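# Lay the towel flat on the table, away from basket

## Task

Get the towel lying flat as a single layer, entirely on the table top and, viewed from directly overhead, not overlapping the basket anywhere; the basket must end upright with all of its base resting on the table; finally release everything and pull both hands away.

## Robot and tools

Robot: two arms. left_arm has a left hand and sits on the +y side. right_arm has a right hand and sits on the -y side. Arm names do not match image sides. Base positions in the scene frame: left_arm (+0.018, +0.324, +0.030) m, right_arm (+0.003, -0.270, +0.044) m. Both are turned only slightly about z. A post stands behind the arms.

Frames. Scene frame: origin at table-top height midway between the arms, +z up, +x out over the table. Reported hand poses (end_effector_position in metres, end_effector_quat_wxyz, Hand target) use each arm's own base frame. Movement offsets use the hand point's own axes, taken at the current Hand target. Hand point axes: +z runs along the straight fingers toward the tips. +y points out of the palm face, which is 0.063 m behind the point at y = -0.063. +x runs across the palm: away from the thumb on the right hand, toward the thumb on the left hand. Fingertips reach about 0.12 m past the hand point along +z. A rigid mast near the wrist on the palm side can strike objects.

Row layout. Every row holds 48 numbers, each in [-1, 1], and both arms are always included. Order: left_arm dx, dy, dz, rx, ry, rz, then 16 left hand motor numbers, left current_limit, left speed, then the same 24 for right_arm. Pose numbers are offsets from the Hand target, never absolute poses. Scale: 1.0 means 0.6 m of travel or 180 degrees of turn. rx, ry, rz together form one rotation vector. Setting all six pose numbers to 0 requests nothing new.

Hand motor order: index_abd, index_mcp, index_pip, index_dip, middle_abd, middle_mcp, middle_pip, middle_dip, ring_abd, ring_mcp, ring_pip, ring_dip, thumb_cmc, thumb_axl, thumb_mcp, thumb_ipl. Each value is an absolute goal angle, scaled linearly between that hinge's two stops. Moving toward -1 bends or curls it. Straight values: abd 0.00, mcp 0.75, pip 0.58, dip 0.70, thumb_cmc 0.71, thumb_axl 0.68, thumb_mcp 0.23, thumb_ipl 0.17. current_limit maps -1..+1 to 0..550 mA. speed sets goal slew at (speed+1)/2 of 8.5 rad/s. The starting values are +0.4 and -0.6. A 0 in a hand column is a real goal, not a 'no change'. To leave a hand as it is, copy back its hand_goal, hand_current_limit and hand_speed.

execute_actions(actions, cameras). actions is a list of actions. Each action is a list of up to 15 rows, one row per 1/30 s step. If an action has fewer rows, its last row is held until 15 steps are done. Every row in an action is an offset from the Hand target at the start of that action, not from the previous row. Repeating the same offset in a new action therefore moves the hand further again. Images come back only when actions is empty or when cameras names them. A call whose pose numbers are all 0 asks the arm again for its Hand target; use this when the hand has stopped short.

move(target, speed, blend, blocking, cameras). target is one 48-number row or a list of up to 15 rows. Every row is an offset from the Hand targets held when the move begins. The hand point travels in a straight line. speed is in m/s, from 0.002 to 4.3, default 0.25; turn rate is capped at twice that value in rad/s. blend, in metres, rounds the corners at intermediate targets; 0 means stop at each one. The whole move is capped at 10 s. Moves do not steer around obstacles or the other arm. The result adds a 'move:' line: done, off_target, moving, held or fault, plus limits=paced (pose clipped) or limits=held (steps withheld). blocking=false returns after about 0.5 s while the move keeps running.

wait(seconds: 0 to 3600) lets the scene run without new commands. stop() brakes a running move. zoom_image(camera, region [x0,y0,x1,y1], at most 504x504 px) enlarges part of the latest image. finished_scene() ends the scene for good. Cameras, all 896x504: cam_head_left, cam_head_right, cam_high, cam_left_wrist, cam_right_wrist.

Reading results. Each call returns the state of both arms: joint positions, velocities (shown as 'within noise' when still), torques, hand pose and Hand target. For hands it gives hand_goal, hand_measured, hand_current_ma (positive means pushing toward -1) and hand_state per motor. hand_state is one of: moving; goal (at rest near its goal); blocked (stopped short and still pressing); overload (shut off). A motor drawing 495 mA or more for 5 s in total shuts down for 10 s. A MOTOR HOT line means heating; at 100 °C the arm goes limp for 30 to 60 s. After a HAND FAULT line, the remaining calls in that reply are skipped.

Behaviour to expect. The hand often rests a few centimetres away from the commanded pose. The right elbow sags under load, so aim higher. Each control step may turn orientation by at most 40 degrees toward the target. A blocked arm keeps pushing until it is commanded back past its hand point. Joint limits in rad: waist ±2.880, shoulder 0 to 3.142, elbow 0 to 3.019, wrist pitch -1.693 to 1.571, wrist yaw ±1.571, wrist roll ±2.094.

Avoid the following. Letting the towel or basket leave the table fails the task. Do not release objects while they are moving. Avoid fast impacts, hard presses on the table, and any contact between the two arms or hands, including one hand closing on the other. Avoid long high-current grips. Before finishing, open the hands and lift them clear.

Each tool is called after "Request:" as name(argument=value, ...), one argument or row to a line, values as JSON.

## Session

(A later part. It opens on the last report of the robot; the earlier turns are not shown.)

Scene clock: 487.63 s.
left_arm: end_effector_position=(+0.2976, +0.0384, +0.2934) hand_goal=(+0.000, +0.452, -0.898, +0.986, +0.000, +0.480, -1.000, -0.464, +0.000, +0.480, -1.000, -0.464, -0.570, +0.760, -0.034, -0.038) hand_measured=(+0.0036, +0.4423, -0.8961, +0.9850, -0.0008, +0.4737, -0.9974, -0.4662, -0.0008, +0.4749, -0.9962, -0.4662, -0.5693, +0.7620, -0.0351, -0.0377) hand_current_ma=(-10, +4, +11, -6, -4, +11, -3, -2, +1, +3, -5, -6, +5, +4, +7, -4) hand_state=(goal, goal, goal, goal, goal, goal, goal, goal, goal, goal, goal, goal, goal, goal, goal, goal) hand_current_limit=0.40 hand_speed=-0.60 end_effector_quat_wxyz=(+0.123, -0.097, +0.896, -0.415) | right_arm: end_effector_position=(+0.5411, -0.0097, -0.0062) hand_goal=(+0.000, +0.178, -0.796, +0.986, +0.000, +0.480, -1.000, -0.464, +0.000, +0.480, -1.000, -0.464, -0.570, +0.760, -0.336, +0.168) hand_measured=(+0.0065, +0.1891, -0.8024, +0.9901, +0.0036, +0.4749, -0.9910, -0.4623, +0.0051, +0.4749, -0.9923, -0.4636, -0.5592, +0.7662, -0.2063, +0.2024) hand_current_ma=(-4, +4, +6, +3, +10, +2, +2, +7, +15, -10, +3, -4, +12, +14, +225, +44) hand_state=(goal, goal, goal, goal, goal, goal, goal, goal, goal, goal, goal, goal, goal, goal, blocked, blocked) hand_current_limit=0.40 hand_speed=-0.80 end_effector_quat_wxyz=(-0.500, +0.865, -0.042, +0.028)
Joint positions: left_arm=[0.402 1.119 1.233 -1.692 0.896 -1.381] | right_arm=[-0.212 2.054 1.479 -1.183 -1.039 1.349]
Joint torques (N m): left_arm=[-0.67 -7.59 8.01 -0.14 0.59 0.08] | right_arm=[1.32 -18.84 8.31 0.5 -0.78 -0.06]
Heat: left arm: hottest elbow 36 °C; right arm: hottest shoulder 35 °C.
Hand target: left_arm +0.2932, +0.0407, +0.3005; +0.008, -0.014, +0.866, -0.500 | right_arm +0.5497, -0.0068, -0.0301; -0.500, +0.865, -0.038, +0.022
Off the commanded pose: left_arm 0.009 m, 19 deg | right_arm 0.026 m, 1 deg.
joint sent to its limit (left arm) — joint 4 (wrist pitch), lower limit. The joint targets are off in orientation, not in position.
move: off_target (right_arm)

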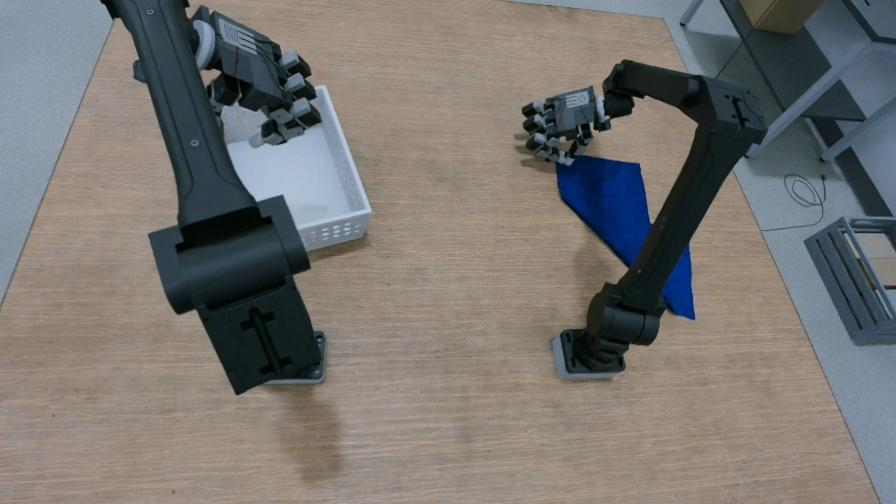

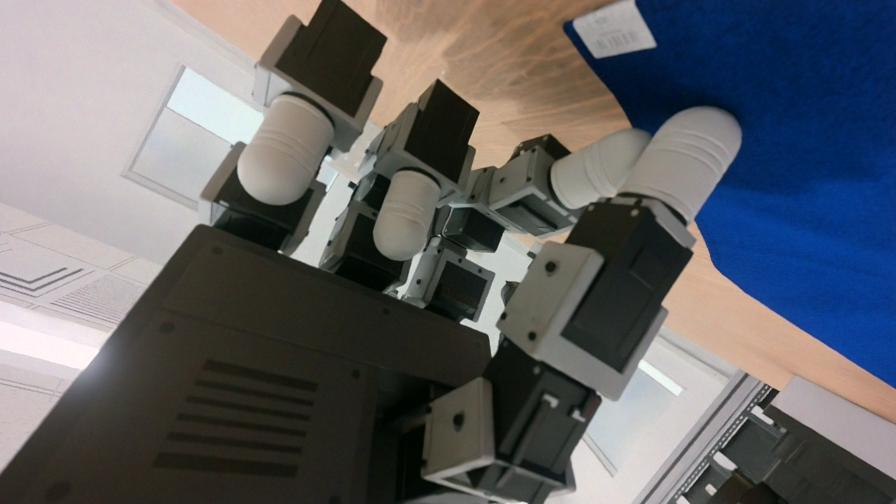

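Request:
move(
  target=[
    [0,0,0,0,0,0,0,0.452,-0.898,0.986,0,0.479,-1,-0.464,0,0.479,-1,-0.464,-0.571,0.76,-0.034,-0.038,0.4,-0.6,0,-0.0794,-0.0458,0,0,0,0,0.178,-0.796,0.986,0,0.479,-1,-0.464,0,0.479,-1,-0.464,-0.571,0.76,-0.337,0.168,0.4,-0.8],
    [0,0,0,0,0,0,0,0.452,-0.898,0.986,0,0.479,-1,-0.464,0,0.479,-1,-0.464,-0.571,0.76,-0.034,-0.038,0.4,-0.6,0.1493,-0.1822,0.132,0,-0.0361,-0.0208,0,0.178,-0.796,0.986,0,0.479,-1,-0.464,0,0.479,-1,-0.464,-0.571,0.76,-0.337,0.168,0.4,-0.8],
  ],
  speed=0.08,
  blend=0.01,
  cameras=["cam_head_left","cam_high","cam_right_wrist"],
)

Request:
zoom_image(
  camera="cam_head_left",
  region=[500, 60, 760, 350],
)

Scene clock: 492.67 s.
left_arm: end_effector_position=(+0.2976, +0.0384, +0.2934) hand_goal=(+0.000, +0.452, -0.898, +0.986, +0.000, +0.480, -1.000, -0.464, +0.000, +0.480, -1.000, -0.464, -0.570, +0.760, -0.034, -0.038) hand_measured=(+0.0036, +0.4423, -0.8961, +0.9850, -0.0008, +0.4737, -0.9974, -0.4662, -0.0008, +0.4749, -0.9962, -0.4662, -0.5693, +0.7620, -0.0351, -0.0377) hand_current_ma=(-11, -2, +7, -7, -9, +8, -8, -6, +8, -7, -3, -7, +5, +12, +5, -7) hand_state=(goal, goal, goal, goal, goal, goal, goal, goal, goal, goal, goal, goal, goal, goal, goal, goal) hand_current_limit=0.40 hand_speed=-0.60 end_effector_quat_wxyz=(+0.123, -0.097, +0.896, -0.415) | right_arm: end_effector_position=(+0.6424, +0.1028, +0.0348) hand_goal=(+0.000, +0.178, -0.796, +0.986, +0.000, +0.480, -1.000, -0.464, +0.000, +0.480, -1.000, -0.464, -0.570, +0.760, -0.336, +0.168) hand_measured=(-0.0023, +0.1939, -0.8037, +0.9863, +0.0036, +0.4749, -0.9910, -0.4623, +0.0051, +0.4749, -0.9923, -0.4649, -0.5605, +0.7662, -0.2093, +0.2024) hand_current_ma=(-12, +14, -2, +7, +5, +3, +12, +3, +5, -3, +2, -5, +2, +11, +218, +44) hand_state=(goal, goal, goal, goal, goal, goal, goal, goal, goal, goal, goal, goal, goal, goal, blocked, blocked) hand_current_limit=0.40 hand_speed=-0.80 end_effector_quat_wxyz=(-0.500, +0.866, +0.022, -0.002)
Joint positions: left_arm=[0.402 1.119 1.233 -1.692 0.896 -1.381] | right_arm=[-0.005 2.23 1.914 -1.313 -1.046 1.482]
Joint torques (N m): left_arm=[0.21 -7.53 8.02 -0.08 0.58 0.11] | right_arm=[1.32 -24.76 10.99 -0.57 -0.91 0.1]
Heat: left arm: hottest elbow 36 °C; right arm: hottest shoulder 36 °C.
Hand target: left_arm +0.2932, +0.0407, +0.3005; +0.008, -0.014, +0.866, -0.500 | right_arm +0.6496, +0.1082, +0.0251; -0.501, +0.865, +0.019, -0.011
Off the commanded pose: left_arm 0.009 m, 19 deg | right_arm 0.013 m, 1 deg.
joint sent to its limit (left arm) — joint 4 (wrist pitch), lower limit. The joint targets are off in orientation, not in position.
move: off_target (right_arm)

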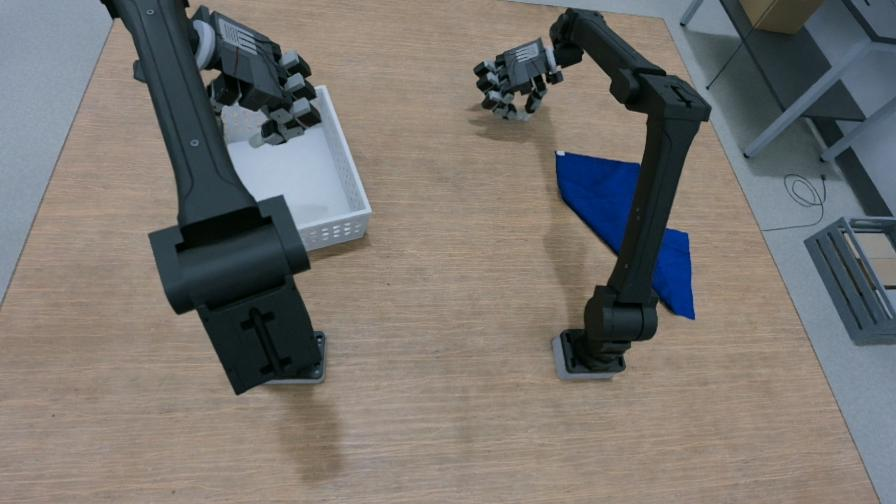

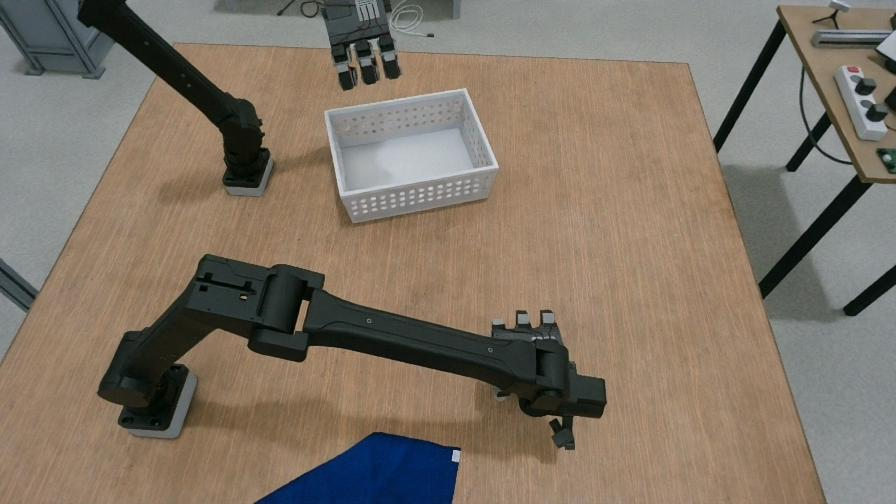

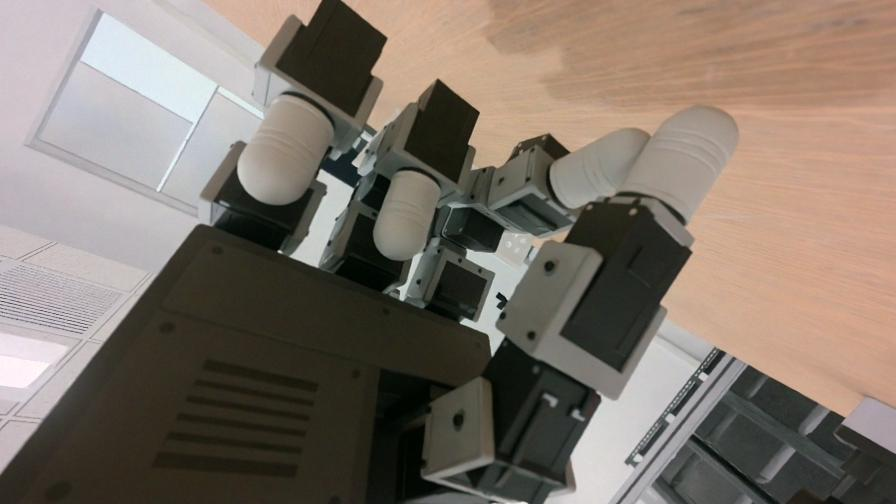

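Scaled by 1.738 from the camera's image (finer frame: 1280x720).

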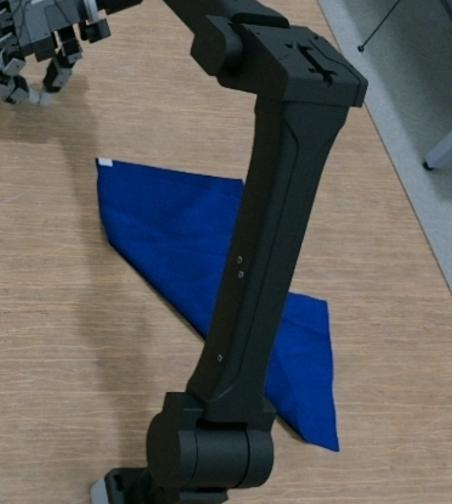

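Request:
move(
  target=[0,0,0,0,0,0,0,0.452,-0.898,0.986,0,0.479,-1,-0.464,0,0.479,-1,-0.464,-0.571,0.76,-0.034,-0.038,0.4,-0.6,-0.165,0.0857,-0.165,0,0.0337,0.0194,0,0.452,-0.898,0.986,0,0.479,-1,-0.464,0,0.479,-1,-0.464,-0.571,0.76,-0.034,-0.038,0.4,-0.4],
  speed=0.15,
  cameras=["cam_head_left","cam_high","cam_right_wrist"],
)

Request:
zoom_image(
  camera="cam_head_left",
  region=[520, 110, 680, 200],
)

Scene clock: 495.47 s.
left_arm: end_effector_position=(+0.2976, +0.0384, +0.2934) hand_goal=(+0.000, +0.452, -0.898, +0.986, +0.000, +0.480, -1.000, -0.464, +0.000, +0.480, -1.000, -0.464, -0.570, +0.760, -0.034, -0.038) hand_measured=(+0.0036, +0.4423, -0.8961, +0.9850, -0.0008, +0.4737, -0.9974, -0.4662, -0.0008, +0.4749, -0.9974, -0.4662, -0.5693, +0.7631, -0.0351, -0.0377) hand_current_ma=(-6, +3, +10, -8, -10, +9, -5, -4, +4, -5, -6, -3, +10, +8, +9, -3) hand_state=(goal, goal, goal, goal, goal, goal, goal, goal, goal, goal, goal, goal, goal, goal, goal, goal) hand_current_limit=0.40 hand_speed=-0.60 end_effector_quat_wxyz=(+0.123, -0.097, +0.896, -0.415) | right_arm: end_effector_position=(+0.5584, -0.0054, +0.0279) hand_goal=(+0.000, +0.452, -0.898, +0.986, +0.000, +0.480, -1.000, -0.464, +0.000, +0.480, -1.000, -0.464, -0.570, +0.760, -0.034, -0.038) hand_measured=(-0.0023, +0.4399, -0.8909, +0.9914, -0.0023, +0.4737, -0.9910, -0.4623, +0.0021, +0.4749, -0.9923, -0.4636, -0.5680, +0.7588, -0.0341, -0.0386) hand_current_ma=(-6, -10, +12, -4, +0, +2, +7, +4, +6, -12, +5, -1, -6, +3, -3, -3) hand_state=(goal, goal, goal, goal, goal, goal, goal, goal, goal, goal, goal, goal, goal, goal, goal, goal) hand_current_limit=0.40 hand_speed=-0.40 end_effector_quat_wxyz=(-0.501, +0.864, -0.036, +0.017)
Joint positions: left_arm=[0.402 1.119 1.233 -1.692 0.896 -1.381] | right_arm=[-0.198 2.06 1.591 -1.31 -1.038 1.338]
Joint torques (N m): left_arm=[-0.32 -7.53 8.02 -0.18 0.56 0.1] | right_arm=[0.5 -25.47 6.38 -0.49 -0.76 -0.02]
Heat: left arm: hottest elbow 36 °C; right arm: hottest shoulder 36 °C.
Hand target: left_arm +0.2932, +0.0407, +0.3005; +0.008, -0.014, +0.866, -0.500 | right_arm +0.5556, -0.0075, +0.0298; -0.500, +0.865, -0.034, +0.019
Off the commanded pose: left_arm 0.009 m, 19 deg | right_arm 0.004 m, 0 deg.
joint sent to its limit (left arm) — joint 4 (wrist pitch), lower limit. The joint targets are off in orientation, not in position.
move: done

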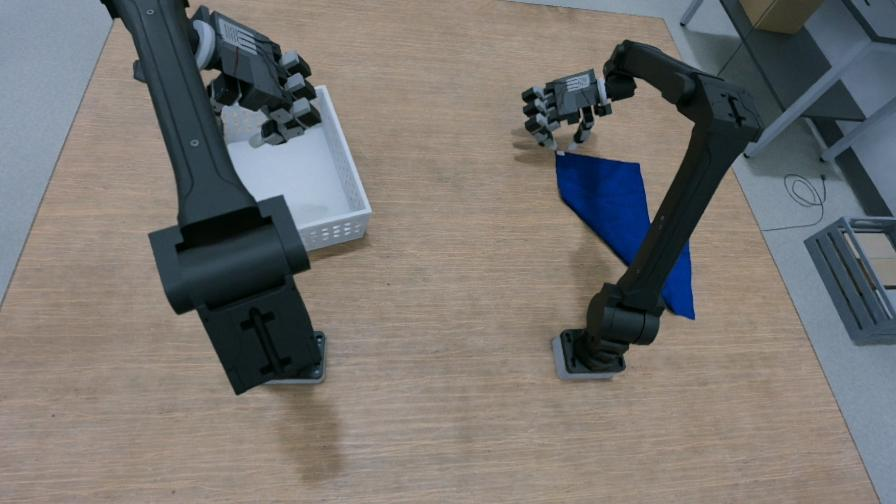

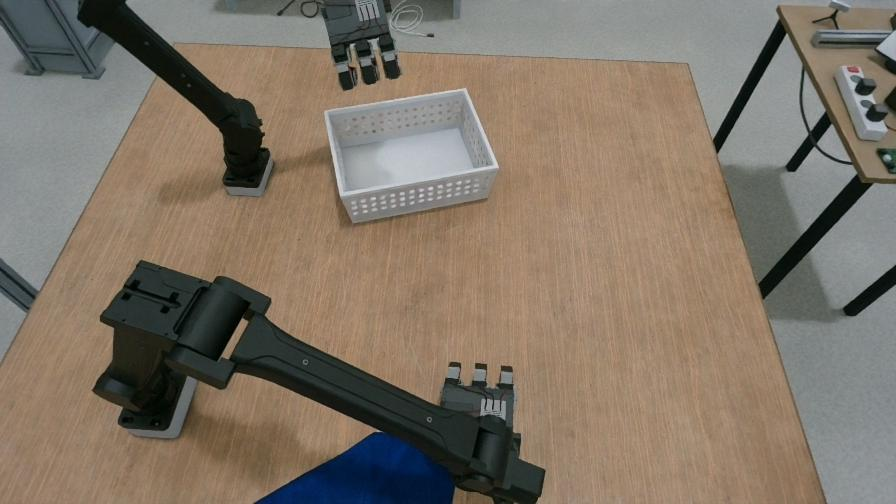

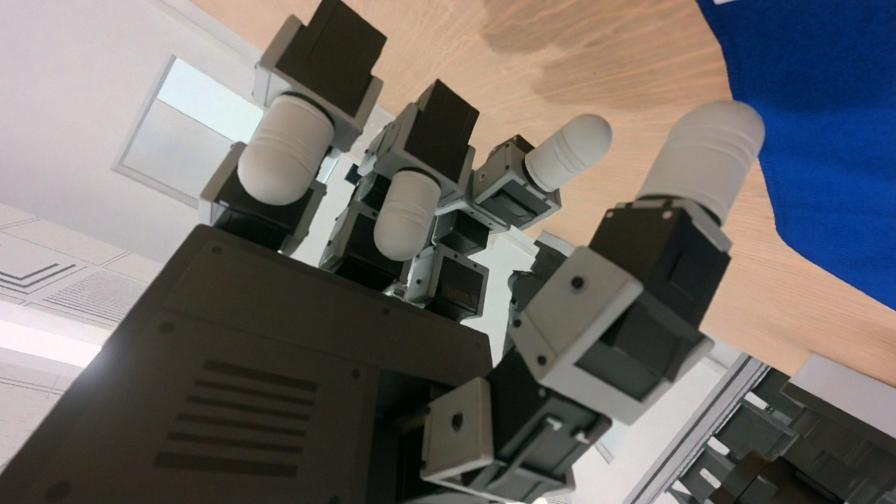

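Scaled by 3.150 from the camera's image (finer frame: 1280x720).

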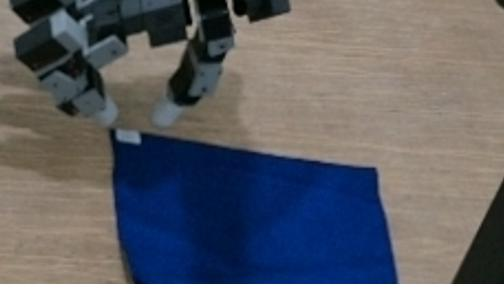

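Request:
move(
  target=[0,0,0,0,0,0,0,0.452,-0.898,0.986,0,0.479,-1,-0.464,0,0.479,-1,-0.464,-0.571,0.76,-0.034,-0.038,0.4,-0.6,-0.0366,0.1023,0.0562,0,0,0,0,0.452,-0.898,0.986,0,0.479,-1,-0.464,0,0.479,-1,-0.464,-0.571,0.76,-0.034,-0.038,0.4,-0.4],
  speed=0.06,
  cameras=["cam_head_left","cam_right_wrist"],
)

Request:
zoom_image(
  camera="cam_head_left",
  region=[520, 110, 680, 200],
)

Request:
zoom_image(
  camera="cam_right_wrist",
  region=[450, 0, 896, 300],
)

Scene clock: 497.93 s.
left_arm: end_effector_position=(+0.2976, +0.0384, +0.2934) hand_goal=(+0.000, +0.452, -0.898, +0.986, +0.000, +0.480, -1.000, -0.464, +0.000, +0.480, -1.000, -0.464, -0.570, +0.760, -0.034, -0.038) hand_measured=(+0.0021, +0.4423, -0.8961, +0.9850, +0.0007, +0.4737, -0.9974, -0.4662, -0.0008, +0.4749, -0.9974, -0.4662, -0.5693, +0.7631, -0.0351, -0.0377) hand_current_ma=(-11, -2, +11, -10, -6, +7, -8, -4, +7, -4, -3, -10, +13, +7, +3, -5) hand_state=(goal, goal, goal, goal, goal, goal, goal, goal, goal, goal, goal, goal, goal, goal, goal, goal) hand_current_limit=0.40 hand_speed=-0.60 end_effector_quat_wxyz=(+0.123, -0.097, +0.896, -0.415) | right_arm: end_effector_position=(+0.5444, -0.0021, -0.0084) hand_goal=(+0.000, +0.452, -0.898, +0.986, +0.000, +0.480, -1.000, -0.464, +0.000, +0.480, -1.000, -0.464, -0.570, +0.760, -0.034, -0.038) hand_measured=(+0.0065, +0.4399, -0.8922, +0.9875, -0.0023, +0.4737, -0.9910, -0.4623, +0.0021, +0.4749, -0.9923, -0.4636, -0.5693, +0.7652, -0.0361, -0.0577) hand_current_ma=(-3, -10, +14, -2, +9, +3, +10, +2, +3, -1, +6, -3, -2, +12, +6, -23) hand_state=(goal, goal, goal, goal, goal, goal, goal, goal, goal, goal, goal, goal, goal, goal, goal, blocked) hand_current_limit=0.40 hand_speed=-0.40 end_effector_quat_wxyz=(-0.501, +0.865, -0.026, +0.031)
Joint positions: left_arm=[0.402 1.119 1.233 -1.692 0.896 -1.381] | right_arm=[-0.198 2.057 1.48 -1.176 -1.042 1.327]
Joint torques (N m): left_arm=[0.56 -7.3 8.06 -0.12 0.59 0.1] | right_arm=[-0.26 -20.31 4.57 0.77 -0.54 -0.12]
Heat: left arm: hottest elbow 36 °C; right arm: hottest shoulder 36 °C.
Hand target: left_arm +0.2932, +0.0407, +0.3005; +0.008, -0.014, +0.866, -0.500 | right_arm +0.5336, -0.0071, -0.0401; -0.500, +0.865, -0.034, +0.020
Off the commanded pose: left_arm 0.009 m, 19 deg | right_arm 0.034 m, 2 deg.
joint sent to its limit (left arm) — joint 4 (wrist pitch), lower limit. The joint targets are off in orientation, not in position.
move: off_target (right_arm)

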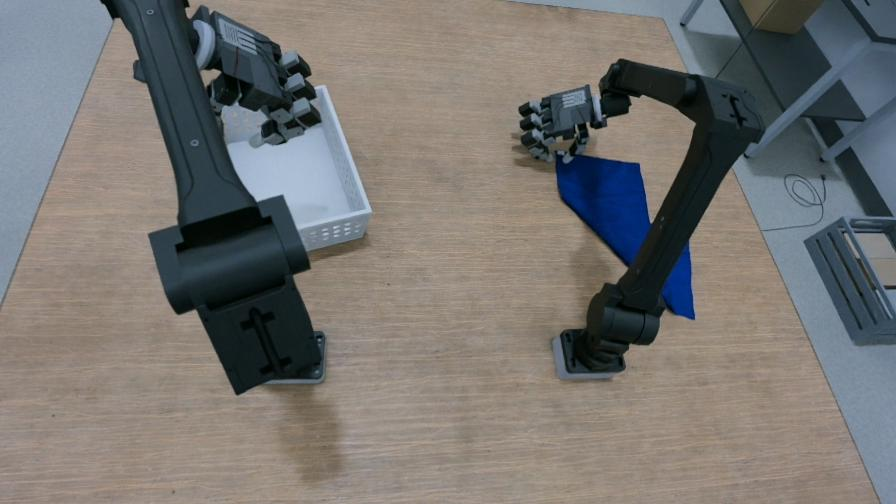

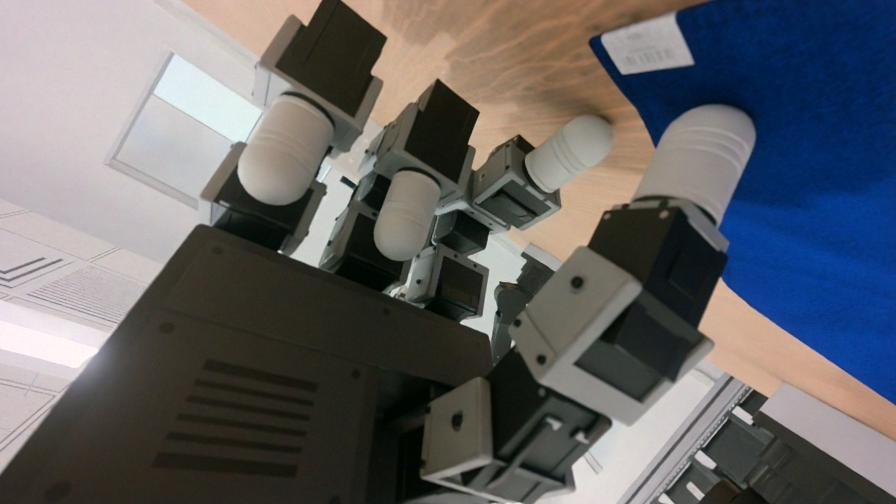

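Scaled by 3.150 from the camera's image (finer frame: 1280x720).

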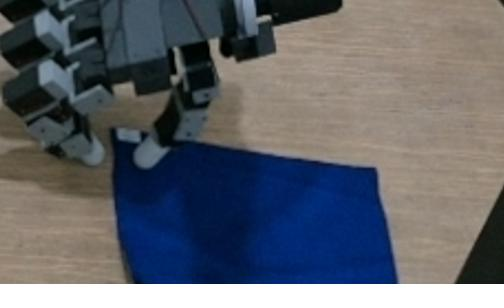

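Scaled by 1.130 from the camera's image (finer frame: 1280x720).

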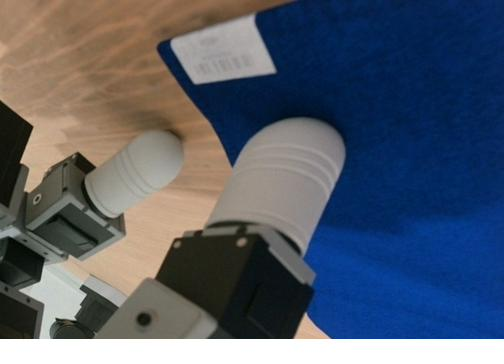

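Request:
move(
  target=[0,0,0,0,0,0,0,0.452,-0.898,0.986,0,0.479,-1,-0.464,0,0.479,-1,-0.464,-0.571,0.76,-0.034,-0.038,0.4,-0.6,0,0.003,0,0,0,0,0,0.178,-0.796,0.986,0,0.479,-1,-0.464,0,0.479,-1,-0.464,-0.571,0.76,-0.337,0.168,0.4,-0.8],
  speed=0.05,
  cameras=["cam_head_left","cam_right_wrist"],
)

Request:
zoom_image(
  camera="cam_right_wrist",
  region=[450, 0, 896, 300],
)

Scene clock: 499.30 s.
left_arm: end_effector_position=(+0.2976, +0.0384, +0.2934) hand_goal=(+0.000, +0.452, -0.898, +0.986, +0.000, +0.480, -1.000, -0.464, +0.000, +0.480, -1.000, -0.464, -0.570, +0.760, -0.034, -0.038) hand_measured=(+0.0036, +0.4423, -0.8961, +0.9850, +0.0007, +0.4737, -0.9974, -0.4662, -0.0008, +0.4749, -0.9962, -0.4662, -0.5693, +0.7620, -0.0351, -0.0367) hand_current_ma=(-7, +3, +7, -8, -9, +6, -8, -3, +3, -5, -7, -6, +0, +5, +8, -4) hand_state=(goal, goal, goal, goal, goal, goal, goal, goal, goal, goal, goal, goal, goal, goal, goal, goal) hand_current_limit=0.40 hand_speed=-0.60 end_effector_quat_wxyz=(+0.123, -0.097, +0.896, -0.415) | right_arm: end_effector_position=(+0.5451, -0.0065, -0.0076) hand_goal=(+0.000, +0.178, -0.796, +0.986, +0.000, +0.480, -1.000, -0.464, +0.000, +0.480, -1.000, -0.464, -0.570, +0.760, -0.336, +0.168) hand_measured=(+0.0065, +0.2060, -0.8011, +0.9914, -0.0023, +0.4749, -0.9910, -0.4623, +0.0021, +0.4749, -0.9923, -0.4636, -0.5680, +0.7662, -0.2182, +0.2005) hand_current_ma=(-5, +20, +0, +5, +3, +7, +9, +0, +2, -7, +2, -11, +7, +11, +207, +40) hand_state=(goal, blocked, goal, goal, goal, goal, goal, goal, goal, goal, goal, goal, goal, goal, blocked, blocked) hand_current_limit=0.40 hand_speed=-0.80 end_effector_quat_wxyz=(-0.500, +0.865, -0.028, +0.035)
Joint positions: left_arm=[0.402 1.119 1.233 -1.692 0.896 -1.381] | right_arm=[-0.206 2.055 1.48 -1.173 -1.041 1.328]
Joint torques (N m): left_arm=[-0.32 -7.59 8.13 -0.17 0.57 0.11] | right_arm=[-0.03 -19.9 4.57 0.72 -0.58 -0.15]
Heat: left arm: hottest elbow 36 °C; right arm: hottest shoulder 36 °C.
Hand target: left_arm +0.2932, +0.0407, +0.3005; +0.008, -0.014, +0.866, -0.500 | right_arm +0.5335, -0.0080, -0.0418; -0.500, +0.865, -0.034, +0.019
Off the commanded pose: left_arm 0.009 m, 19 deg | right_arm 0.036 m, 2 deg.
joint sent to its limit (left arm) — joint 4 (wrist pitch), lower limit. The joint targets are off in orientation, not in position.
move: off_target (right_arm)

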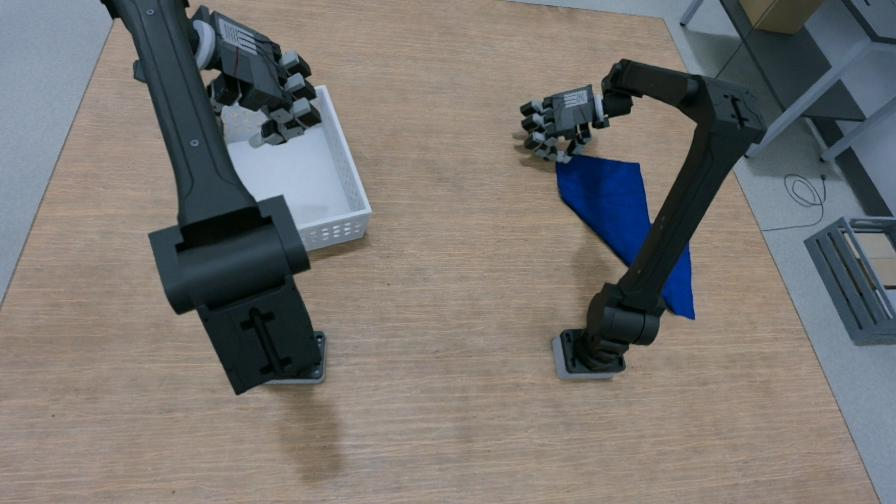

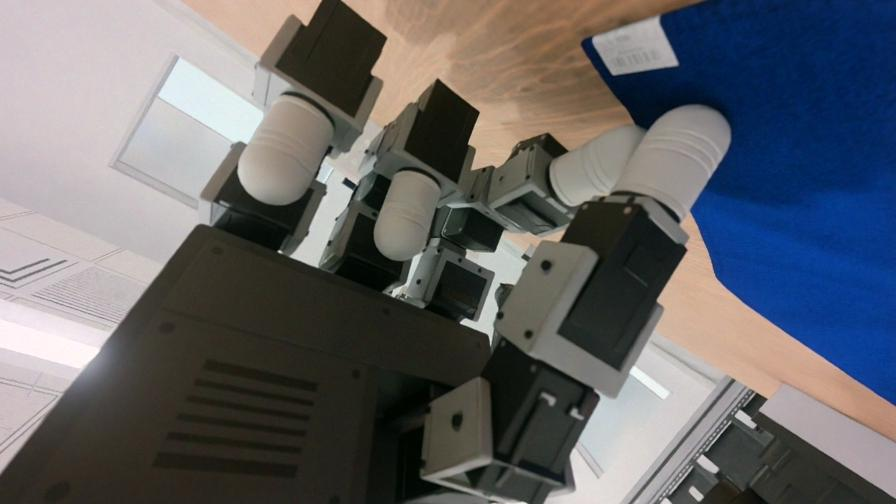

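Scaled by 1.130 from the camera's image (finer frame: 1280x720).

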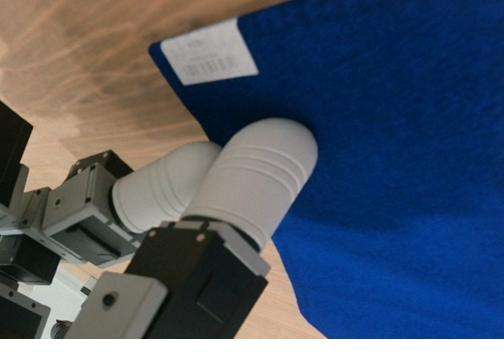

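Request:
move(
  target=[0,0,0,0,0,0,0,0.452,-0.898,0.986,0,0.479,-1,-0.464,0,0.479,-1,-0.464,-0.571,0.76,-0.034,-0.038,0.4,-0.6,0,-0.1154,-0.0666,0,0,0,0,0.178,-0.796,0.986,0,0.479,-1,-0.464,0,0.479,-1,-0.464,-0.571,0.76,-0.337,0.168,0.4,-0.8],
  speed=0.08,
  cameras=["cam_head_left","cam_right_wrist"],
)

Request:
zoom_image(
  camera="cam_right_wrist",
  region=[450, 0, 896, 300],
)

Scene clock: 501.33 s.
left_arm: end_effector_position=(+0.2976, +0.0384, +0.2934) hand_goal=(+0.000, +0.452, -0.898, +0.986, +0.000, +0.480, -1.000, -0.464, +0.000, +0.480, -1.000, -0.464, -0.570, +0.760, -0.034, -0.038) hand_measured=(+0.0036, +0.4423, -0.8961, +0.9850, +0.0007, +0.4737, -0.9974, -0.4662, -0.0008, +0.4737, -0.9974, -0.4662, -0.5705, +0.7620, -0.0351, -0.0377) hand_current_ma=(-14, +3, +4, -7, -6, +8, -5, -5, +10, -4, -7, -4, +13, +9, +12, -6) hand_state=(goal, goal, goal, goal, goal, goal, goal, goal, goal, goal, goal, goal, goal, goal, goal, goal) hand_current_limit=0.40 hand_speed=-0.60 end_effector_quat_wxyz=(+0.123, -0.097, +0.896, -0.415) | right_arm: end_effector_position=(+0.5242, -0.0030, +0.0277) hand_goal=(+0.000, +0.178, -0.796, +0.986, +0.000, +0.480, -1.000, -0.464, +0.000, +0.480, -1.000, -0.464, -0.570, +0.760, -0.336, +0.168) hand_measured=(-0.0023, +0.2072, -0.8011, +0.9914, -0.0023, +0.4737, -0.9910, -0.4623, +0.0021, +0.4749, -0.9923, -0.4649, -0.5705, +0.7662, -0.2182, +0.2005) hand_current_ma=(-9, +24, +4, +3, +7, +3, +16, +4, +12, -11, +3, -7, +7, +10, +199, +40) hand_state=(goal, blocked, goal, goal, goal, goal, goal, goal, goal, goal, goal, goal, goal, goal, blocked, blocked) hand_current_limit=0.40 hand_speed=-0.80 end_effector_quat_wxyz=(-0.503, +0.863, -0.041, +0.008)
Joint positions: left_arm=[0.402 1.119 1.233 -1.692 0.896 -1.381] | right_arm=[-0.206 1.997 1.48 -1.297 -1.036 1.32]
Joint torques (N m): left_arm=[-0.09 -7.47 8.16 -0.21 0.61 0.09] | right_arm=[-0.15 -23.24 8.94 -1.05 -0.71 -0.07]
Heat: left arm: hottest elbow 36 °C; right arm: hottest shoulder 36 °C.
Hand target: left_arm +0.2932, +0.0407, +0.3005; +0.008, -0.014, +0.866, -0.500 | right_arm +0.5336, -0.0081, +0.0383; -0.500, +0.865, -0.034, +0.019
Off the commanded pose: left_arm 0.009 m, 19 deg | right_arm 0.015 m, 2 deg.
joint sent to its limit (left arm) — joint 4 (wrist pitch), lower limit. The joint targets are off in orientation, not in position.
move: off_target (right_arm)

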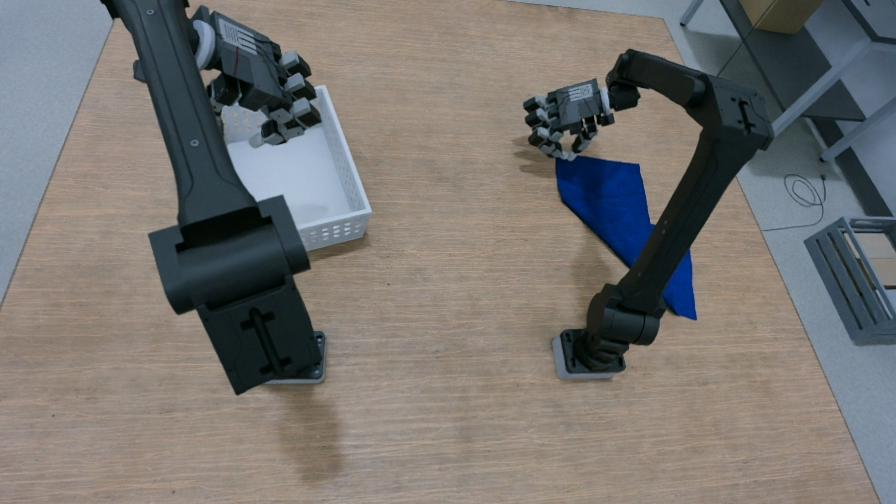

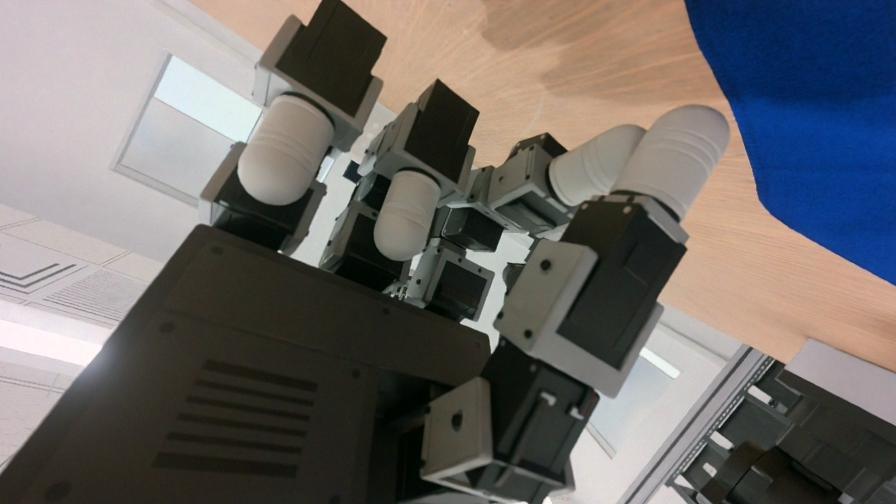

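Scaled by 1.130 from the camera's image (finer frame: 1280x720).

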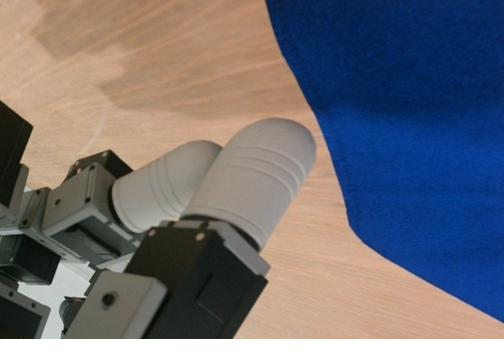

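Request:
move(
  target=[0,0,0,0,0,0,0,0.452,-0.898,0.986,0,0.479,-1,-0.464,0,0.479,-1,-0.464,-0.571,0.76,-0.034,-0.038,0.4,-0.6,0.0083,0,0,0,0,0,0,0.452,-0.898,0.986,0,0.479,-1,-0.464,0,0.479,-1,-0.464,-0.571,0.76,-0.034,-0.038,0.4,-0.4],
  speed=0.1,
)

Request:
move(
  target=[0,0,0,0,0,0,0,0.452,-0.898,0.986,0,0.479,-1,-0.464,0,0.479,-1,-0.464,-0.571,0.76,-0.034,-0.038,0.4,-0.6,0,0.122,0.0817,0,0,0,0,0.452,-0.898,0.986,0,0.479,-1,-0.464,0,0.479,-1,-0.464,-0.571,0.76,-0.034,-0.038,0.4,-0.4],
  speed=0.06,
  cameras=["cam_head_left","cam_right_wrist"],
)

Request:
zoom_image(
  camera="cam_right_wrist",
  region=[450, 0, 896, 300],
)

Scene clock: 503.37 s.
left_arm: end_effector_position=(+0.2976, +0.0384, +0.2934) hand_goal=(+0.000, +0.452, -0.898, +0.986, +0.000, +0.480, -1.000, -0.464, +0.000, +0.480, -1.000, -0.464, -0.570, +0.760, -0.034, -0.038) hand_measured=(+0.0021, +0.4423, -0.8961, +0.9850, +0.0007, +0.4737, -0.9974, -0.4662, -0.0008, +0.4749, -0.9962, -0.4662, -0.5693, +0.7631, -0.0351, -0.0377) hand_current_ma=(-5, +6, +8, -3, -12, +9, +3, -2, +6, -8, -9, -6, +9, +5, +5, -8) hand_state=(goal, goal, goal, goal, goal, goal, goal, goal, goal, goal, goal, goal, goal, goal, goal, goal) hand_current_limit=0.40 hand_speed=-0.60 end_effector_quat_wxyz=(+0.123, -0.097, +0.896, -0.415) | right_arm: end_effector_position=(+0.5258, -0.0034, +0.0296) hand_goal=(+0.000, +0.452, -0.898, +0.986, +0.000, +0.480, -1.000, -0.464, +0.000, +0.480, -1.000, -0.464, -0.570, +0.760, -0.034, -0.038) hand_measured=(-0.0023, +0.4399, -0.8858, +0.9914, -0.0023, +0.4737, -0.9910, -0.4623, +0.0021, +0.4749, -0.9923, -0.4636, -0.5718, +0.7620, -0.0301, -0.0377) hand_current_ma=(-3, -8, +7, +6, +7, +1, +6, +4, +8, -5, +5, -5, -4, +8, +0, +10) hand_state=(goal, goal, goal, goal, goal, goal, goal, goal, goal, goal, goal, goal, goal, goal, goal, goal) hand_current_limit=0.40 hand_speed=-0.40 end_effector_quat_wxyz=(-0.503, +0.864, -0.040, +0.009)
Joint positions: left_arm=[0.402 1.119 1.233 -1.692 0.896 -1.381] | right_arm=[-0.206 1.997 1.486 -1.302 -1.036 1.32]
Joint torques (N m): left_arm=[-0.03 -7.71 8.16 -0.14 0.57 0.09] | right_arm=[0.21 -22.83 9.69 -1.02 -0.74 -0.06]
Heat: left arm: hottest elbow 36 °C; right arm: hottest shoulder 36 °C.
Hand target: left_arm +0.2932, +0.0407, +0.3005; +0.008, -0.014, +0.866, -0.500 | right_arm +0.5386, -0.0085, +0.0384; -0.500, +0.865, -0.034, +0.020
Off the commanded pose: left_arm 0.009 m, 19 deg | right_arm 0.016 m, 1 deg.
joint sent to its limit (left arm) — joint 4 (wrist pitch), lower limit. The joint targets are off in orientation, not in position.
move: off_target (right_arm)

Scene clock: 505.30 s.
left_arm: end_effector_position=(+0.2976, +0.0384, +0.2934) hand_goal=(+0.000, +0.452, -0.898, +0.986, +0.000, +0.480, -1.000, -0.464, +0.000, +0.480, -1.000, -0.464, -0.570, +0.760, -0.034, -0.038) hand_measured=(+0.0036, +0.4423, -0.8973, +0.9837, -0.0008, +0.4737, -0.9974, -0.4662, -0.0008, +0.4749, -0.9962, -0.4662, -0.5693, +0.7620, -0.0351, -0.0377) hand_current_ma=(-10, -2, +9, -13, -6, +10, +3, -7, +1, -5, -11, -4, +10, +11, +4, +1) hand_state=(goal, goal, goal, goal, goal, goal, goal, goal, goal, goal, goal, goal, goal, goal, goal, goal) hand_current_limit=0.40 hand_speed=-0.60 end_effector_quat_wxyz=(+0.123, -0.097, +0.896, -0.415) | right_arm: end_effector_position=(+0.5508, -0.0082, -0.0071) hand_goal=(+0.000, +0.452, -0.898, +0.986, +0.000, +0.480, -1.000, -0.464, +0.000, +0.480, -1.000, -0.464, -0.570, +0.760, -0.034, -0.038) hand_measured=(+0.0065, +0.4387, -0.8909, +0.9863, +0.0007, +0.4737, -0.9910, -0.4623, +0.0036, +0.4749, -0.9923, -0.4649, -0.5542, +0.7662, -0.0281, -0.0453) hand_current_ma=(-6, -12, +9, +0, +12, +6, +13, +1, +6, -5, +5, -3, +11, +19, +1, -2) hand_state=(goal, goal, goal, goal, goal, goal, goal, goal, goal, goal, goal, goal, goal, goal, goal, goal) hand_current_limit=0.40 hand_speed=-0.40 end_effector_quat_wxyz=(-0.497, +0.866, -0.026, +0.044)
Joint positions: left_arm=[0.402 1.119 1.233 -1.692 0.896 -1.381] | right_arm=[-0.206 2.052 1.48 -1.146 -1.039 1.341]
Joint torques (N m): left_arm=[0.09 -7.24 8.27 -0.06 0.62 0.09] | right_arm=[0.85 -18.08 4.93 0.55 -0.75 -0.11]
Heat: left arm: hottest elbow 36 °C; right arm: hottest shoulder 36 °C.
Hand target: left_arm +0.2932, +0.0407, +0.3005; +0.008, -0.014, +0.866, -0.500 | right_arm +0.5390, -0.0025, -0.0496; -0.500, +0.865, -0.034, +0.019
Off the commanded pose: left_arm 0.009 m, 19 deg | right_arm 0.044 m, 3 deg.
joint sent to its limit (left arm) — joint 4 (wrist pitch), lower limit. The joint targets are off in orientation, not in position.
move: off_target (right_arm)

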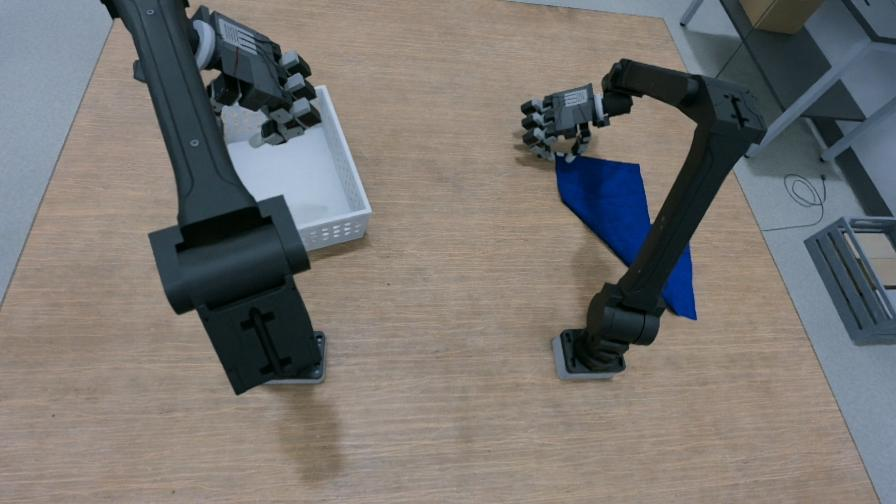

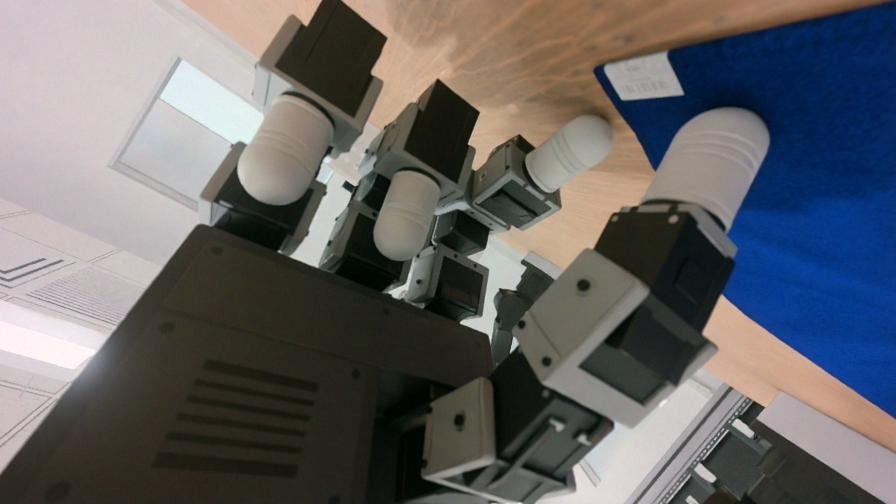

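Scaled by 1.130 from the camera's image (finer frame: 1280x720).

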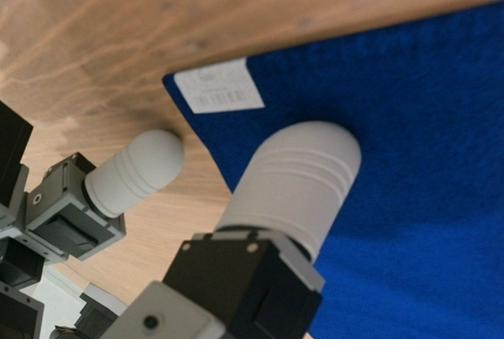

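Request:
move(
  target=[0,0,0,0,0,0,0,0.452,-0.898,0.986,0,0.479,-1,-0.464,0,0.479,-1,-0.464,-0.571,0.76,-0.034,-0.038,0.4,-0.6,0,0.012,0.007,0,0,0,0,0.178,-0.796,0.986,0,0.479,-1,-0.464,0,0.479,-1,-0.464,-0.571,0.76,-0.337,0.168,0.6,-0.9],
  speed=0.05,
  cameras=["cam_head_left","cam_right_wrist"],
)

Request:
zoom_image(
  camera="cam_right_wrist",
  region=[450, 0, 896, 300],
)

Scene clock: 507.13 s.
left_arm: end_effector_position=(+0.2976, +0.0384, +0.2934) hand_goal=(+0.000, +0.452, -0.898, +0.986, +0.000, +0.480, -1.000, -0.464, +0.000, +0.480, -1.000, -0.464, -0.570, +0.760, -0.034, -0.038) hand_measured=(+0.0036, +0.4423, -0.8961, +0.9850, +0.0007, +0.4737, -0.9974, -0.4662, -0.0008, +0.4749, -0.9962, -0.4649, -0.5693, +0.7620, -0.0351, -0.0377) hand_current_ma=(-6, +8, +3, -9, -10, +10, -12, +1, +1, -6, -14, -6, +11, +5, +8, -1) hand_state=(goal, goal, goal, goal, goal, goal, goal, goal, goal, goal, goal, goal, goal, goal, goal, goal) hand_current_limit=0.40 hand_speed=-0.60 end_effector_quat_wxyz=(+0.123, -0.097, +0.896, -0.415) | right_arm: end_effector_position=(+0.5514, -0.0080, -0.0078) hand_goal=(+0.000, +0.178, -0.796, +0.986, +0.000, +0.480, -1.000, -0.464, +0.000, +0.480, -1.000, -0.464, -0.570, +0.760, -0.336, +0.168) hand_measured=(+0.0065, +0.1855, -0.7947, +0.9914, +0.0007, +0.4737, -0.9910, -0.4623, +0.0036, +0.4749, -0.9923, -0.4636, -0.5504, +0.7725, -0.1914, +0.2158) hand_current_ma=(-3, +3, +3, +9, +7, +10, +8, +1, +11, -7, +3, -1, +20, +24, +253, +67) hand_state=(goal, goal, goal, goal, goal, goal, goal, goal, goal, goal, goal, goal, goal, goal, blocked, blocked) hand_current_limit=0.60 hand_speed=-0.90 end_effector_quat_wxyz=(-0.497, +0.866, -0.029, +0.045)
Joint positions: left_arm=[0.402 1.119 1.233 -1.692 0.896 -1.381] | right_arm=[-0.206 2.052 1.478 -1.135 -1.04 1.352]
Joint torques (N m): left_arm=[-0.09 -7.36 8.21 -0.23 0.55 0.09] | right_arm=[0.91 -17.44 4.7 1.07 -0.69 -0.19]
Heat: left arm: hottest elbow 36 °C; right arm: hottest shoulder 36 °C.
Hand target: left_arm +0.2932, +0.0407, +0.3005; +0.008, -0.014, +0.866, -0.500 | right_arm +0.5391, -0.0025, -0.0580; -0.500, +0.865, -0.034, +0.020
Off the commanded pose: left_arm 0.009 m, 19 deg | right_arm 0.052 m, 3 deg.
joint sent to its limit (left arm) — joint 4 (wrist pitch), lower limit. The joint targets are off in orientation, not in position.
move: off_target (right_arm)

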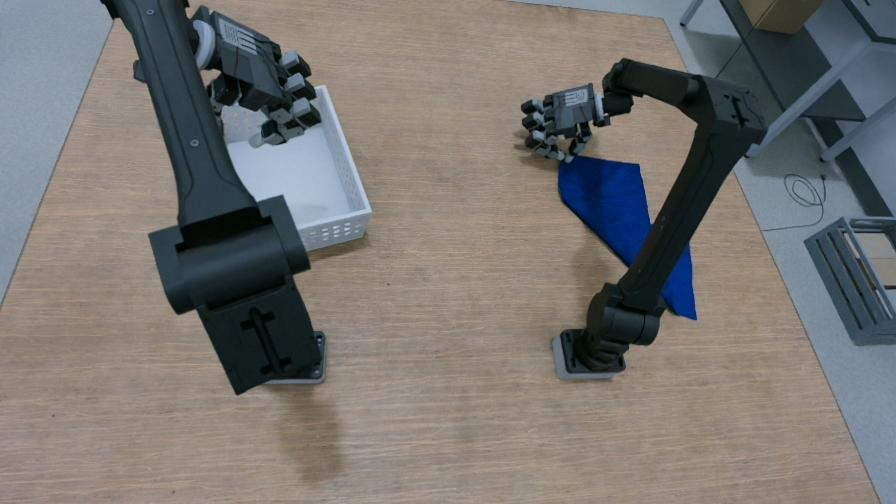

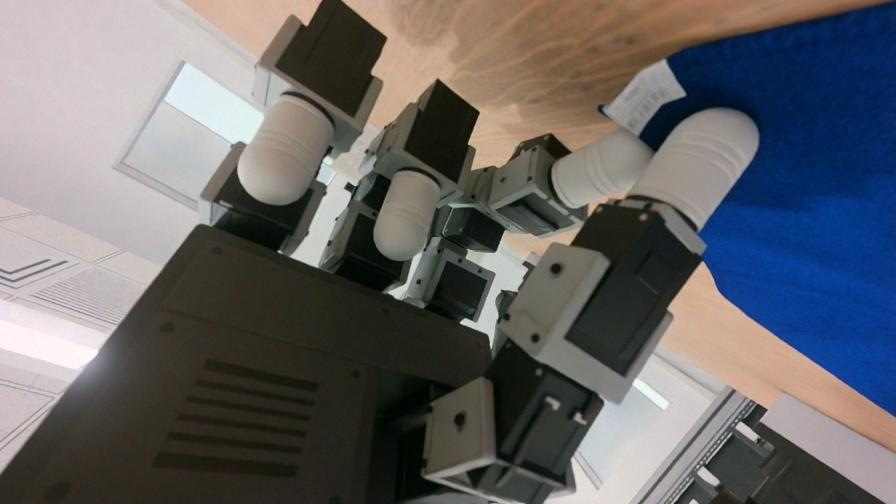

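Scaled by 1.130 from the camera's image (finer frame: 1280x720).

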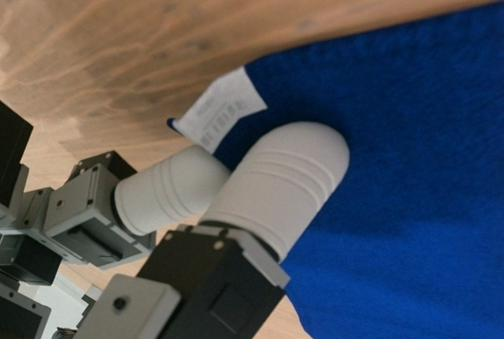

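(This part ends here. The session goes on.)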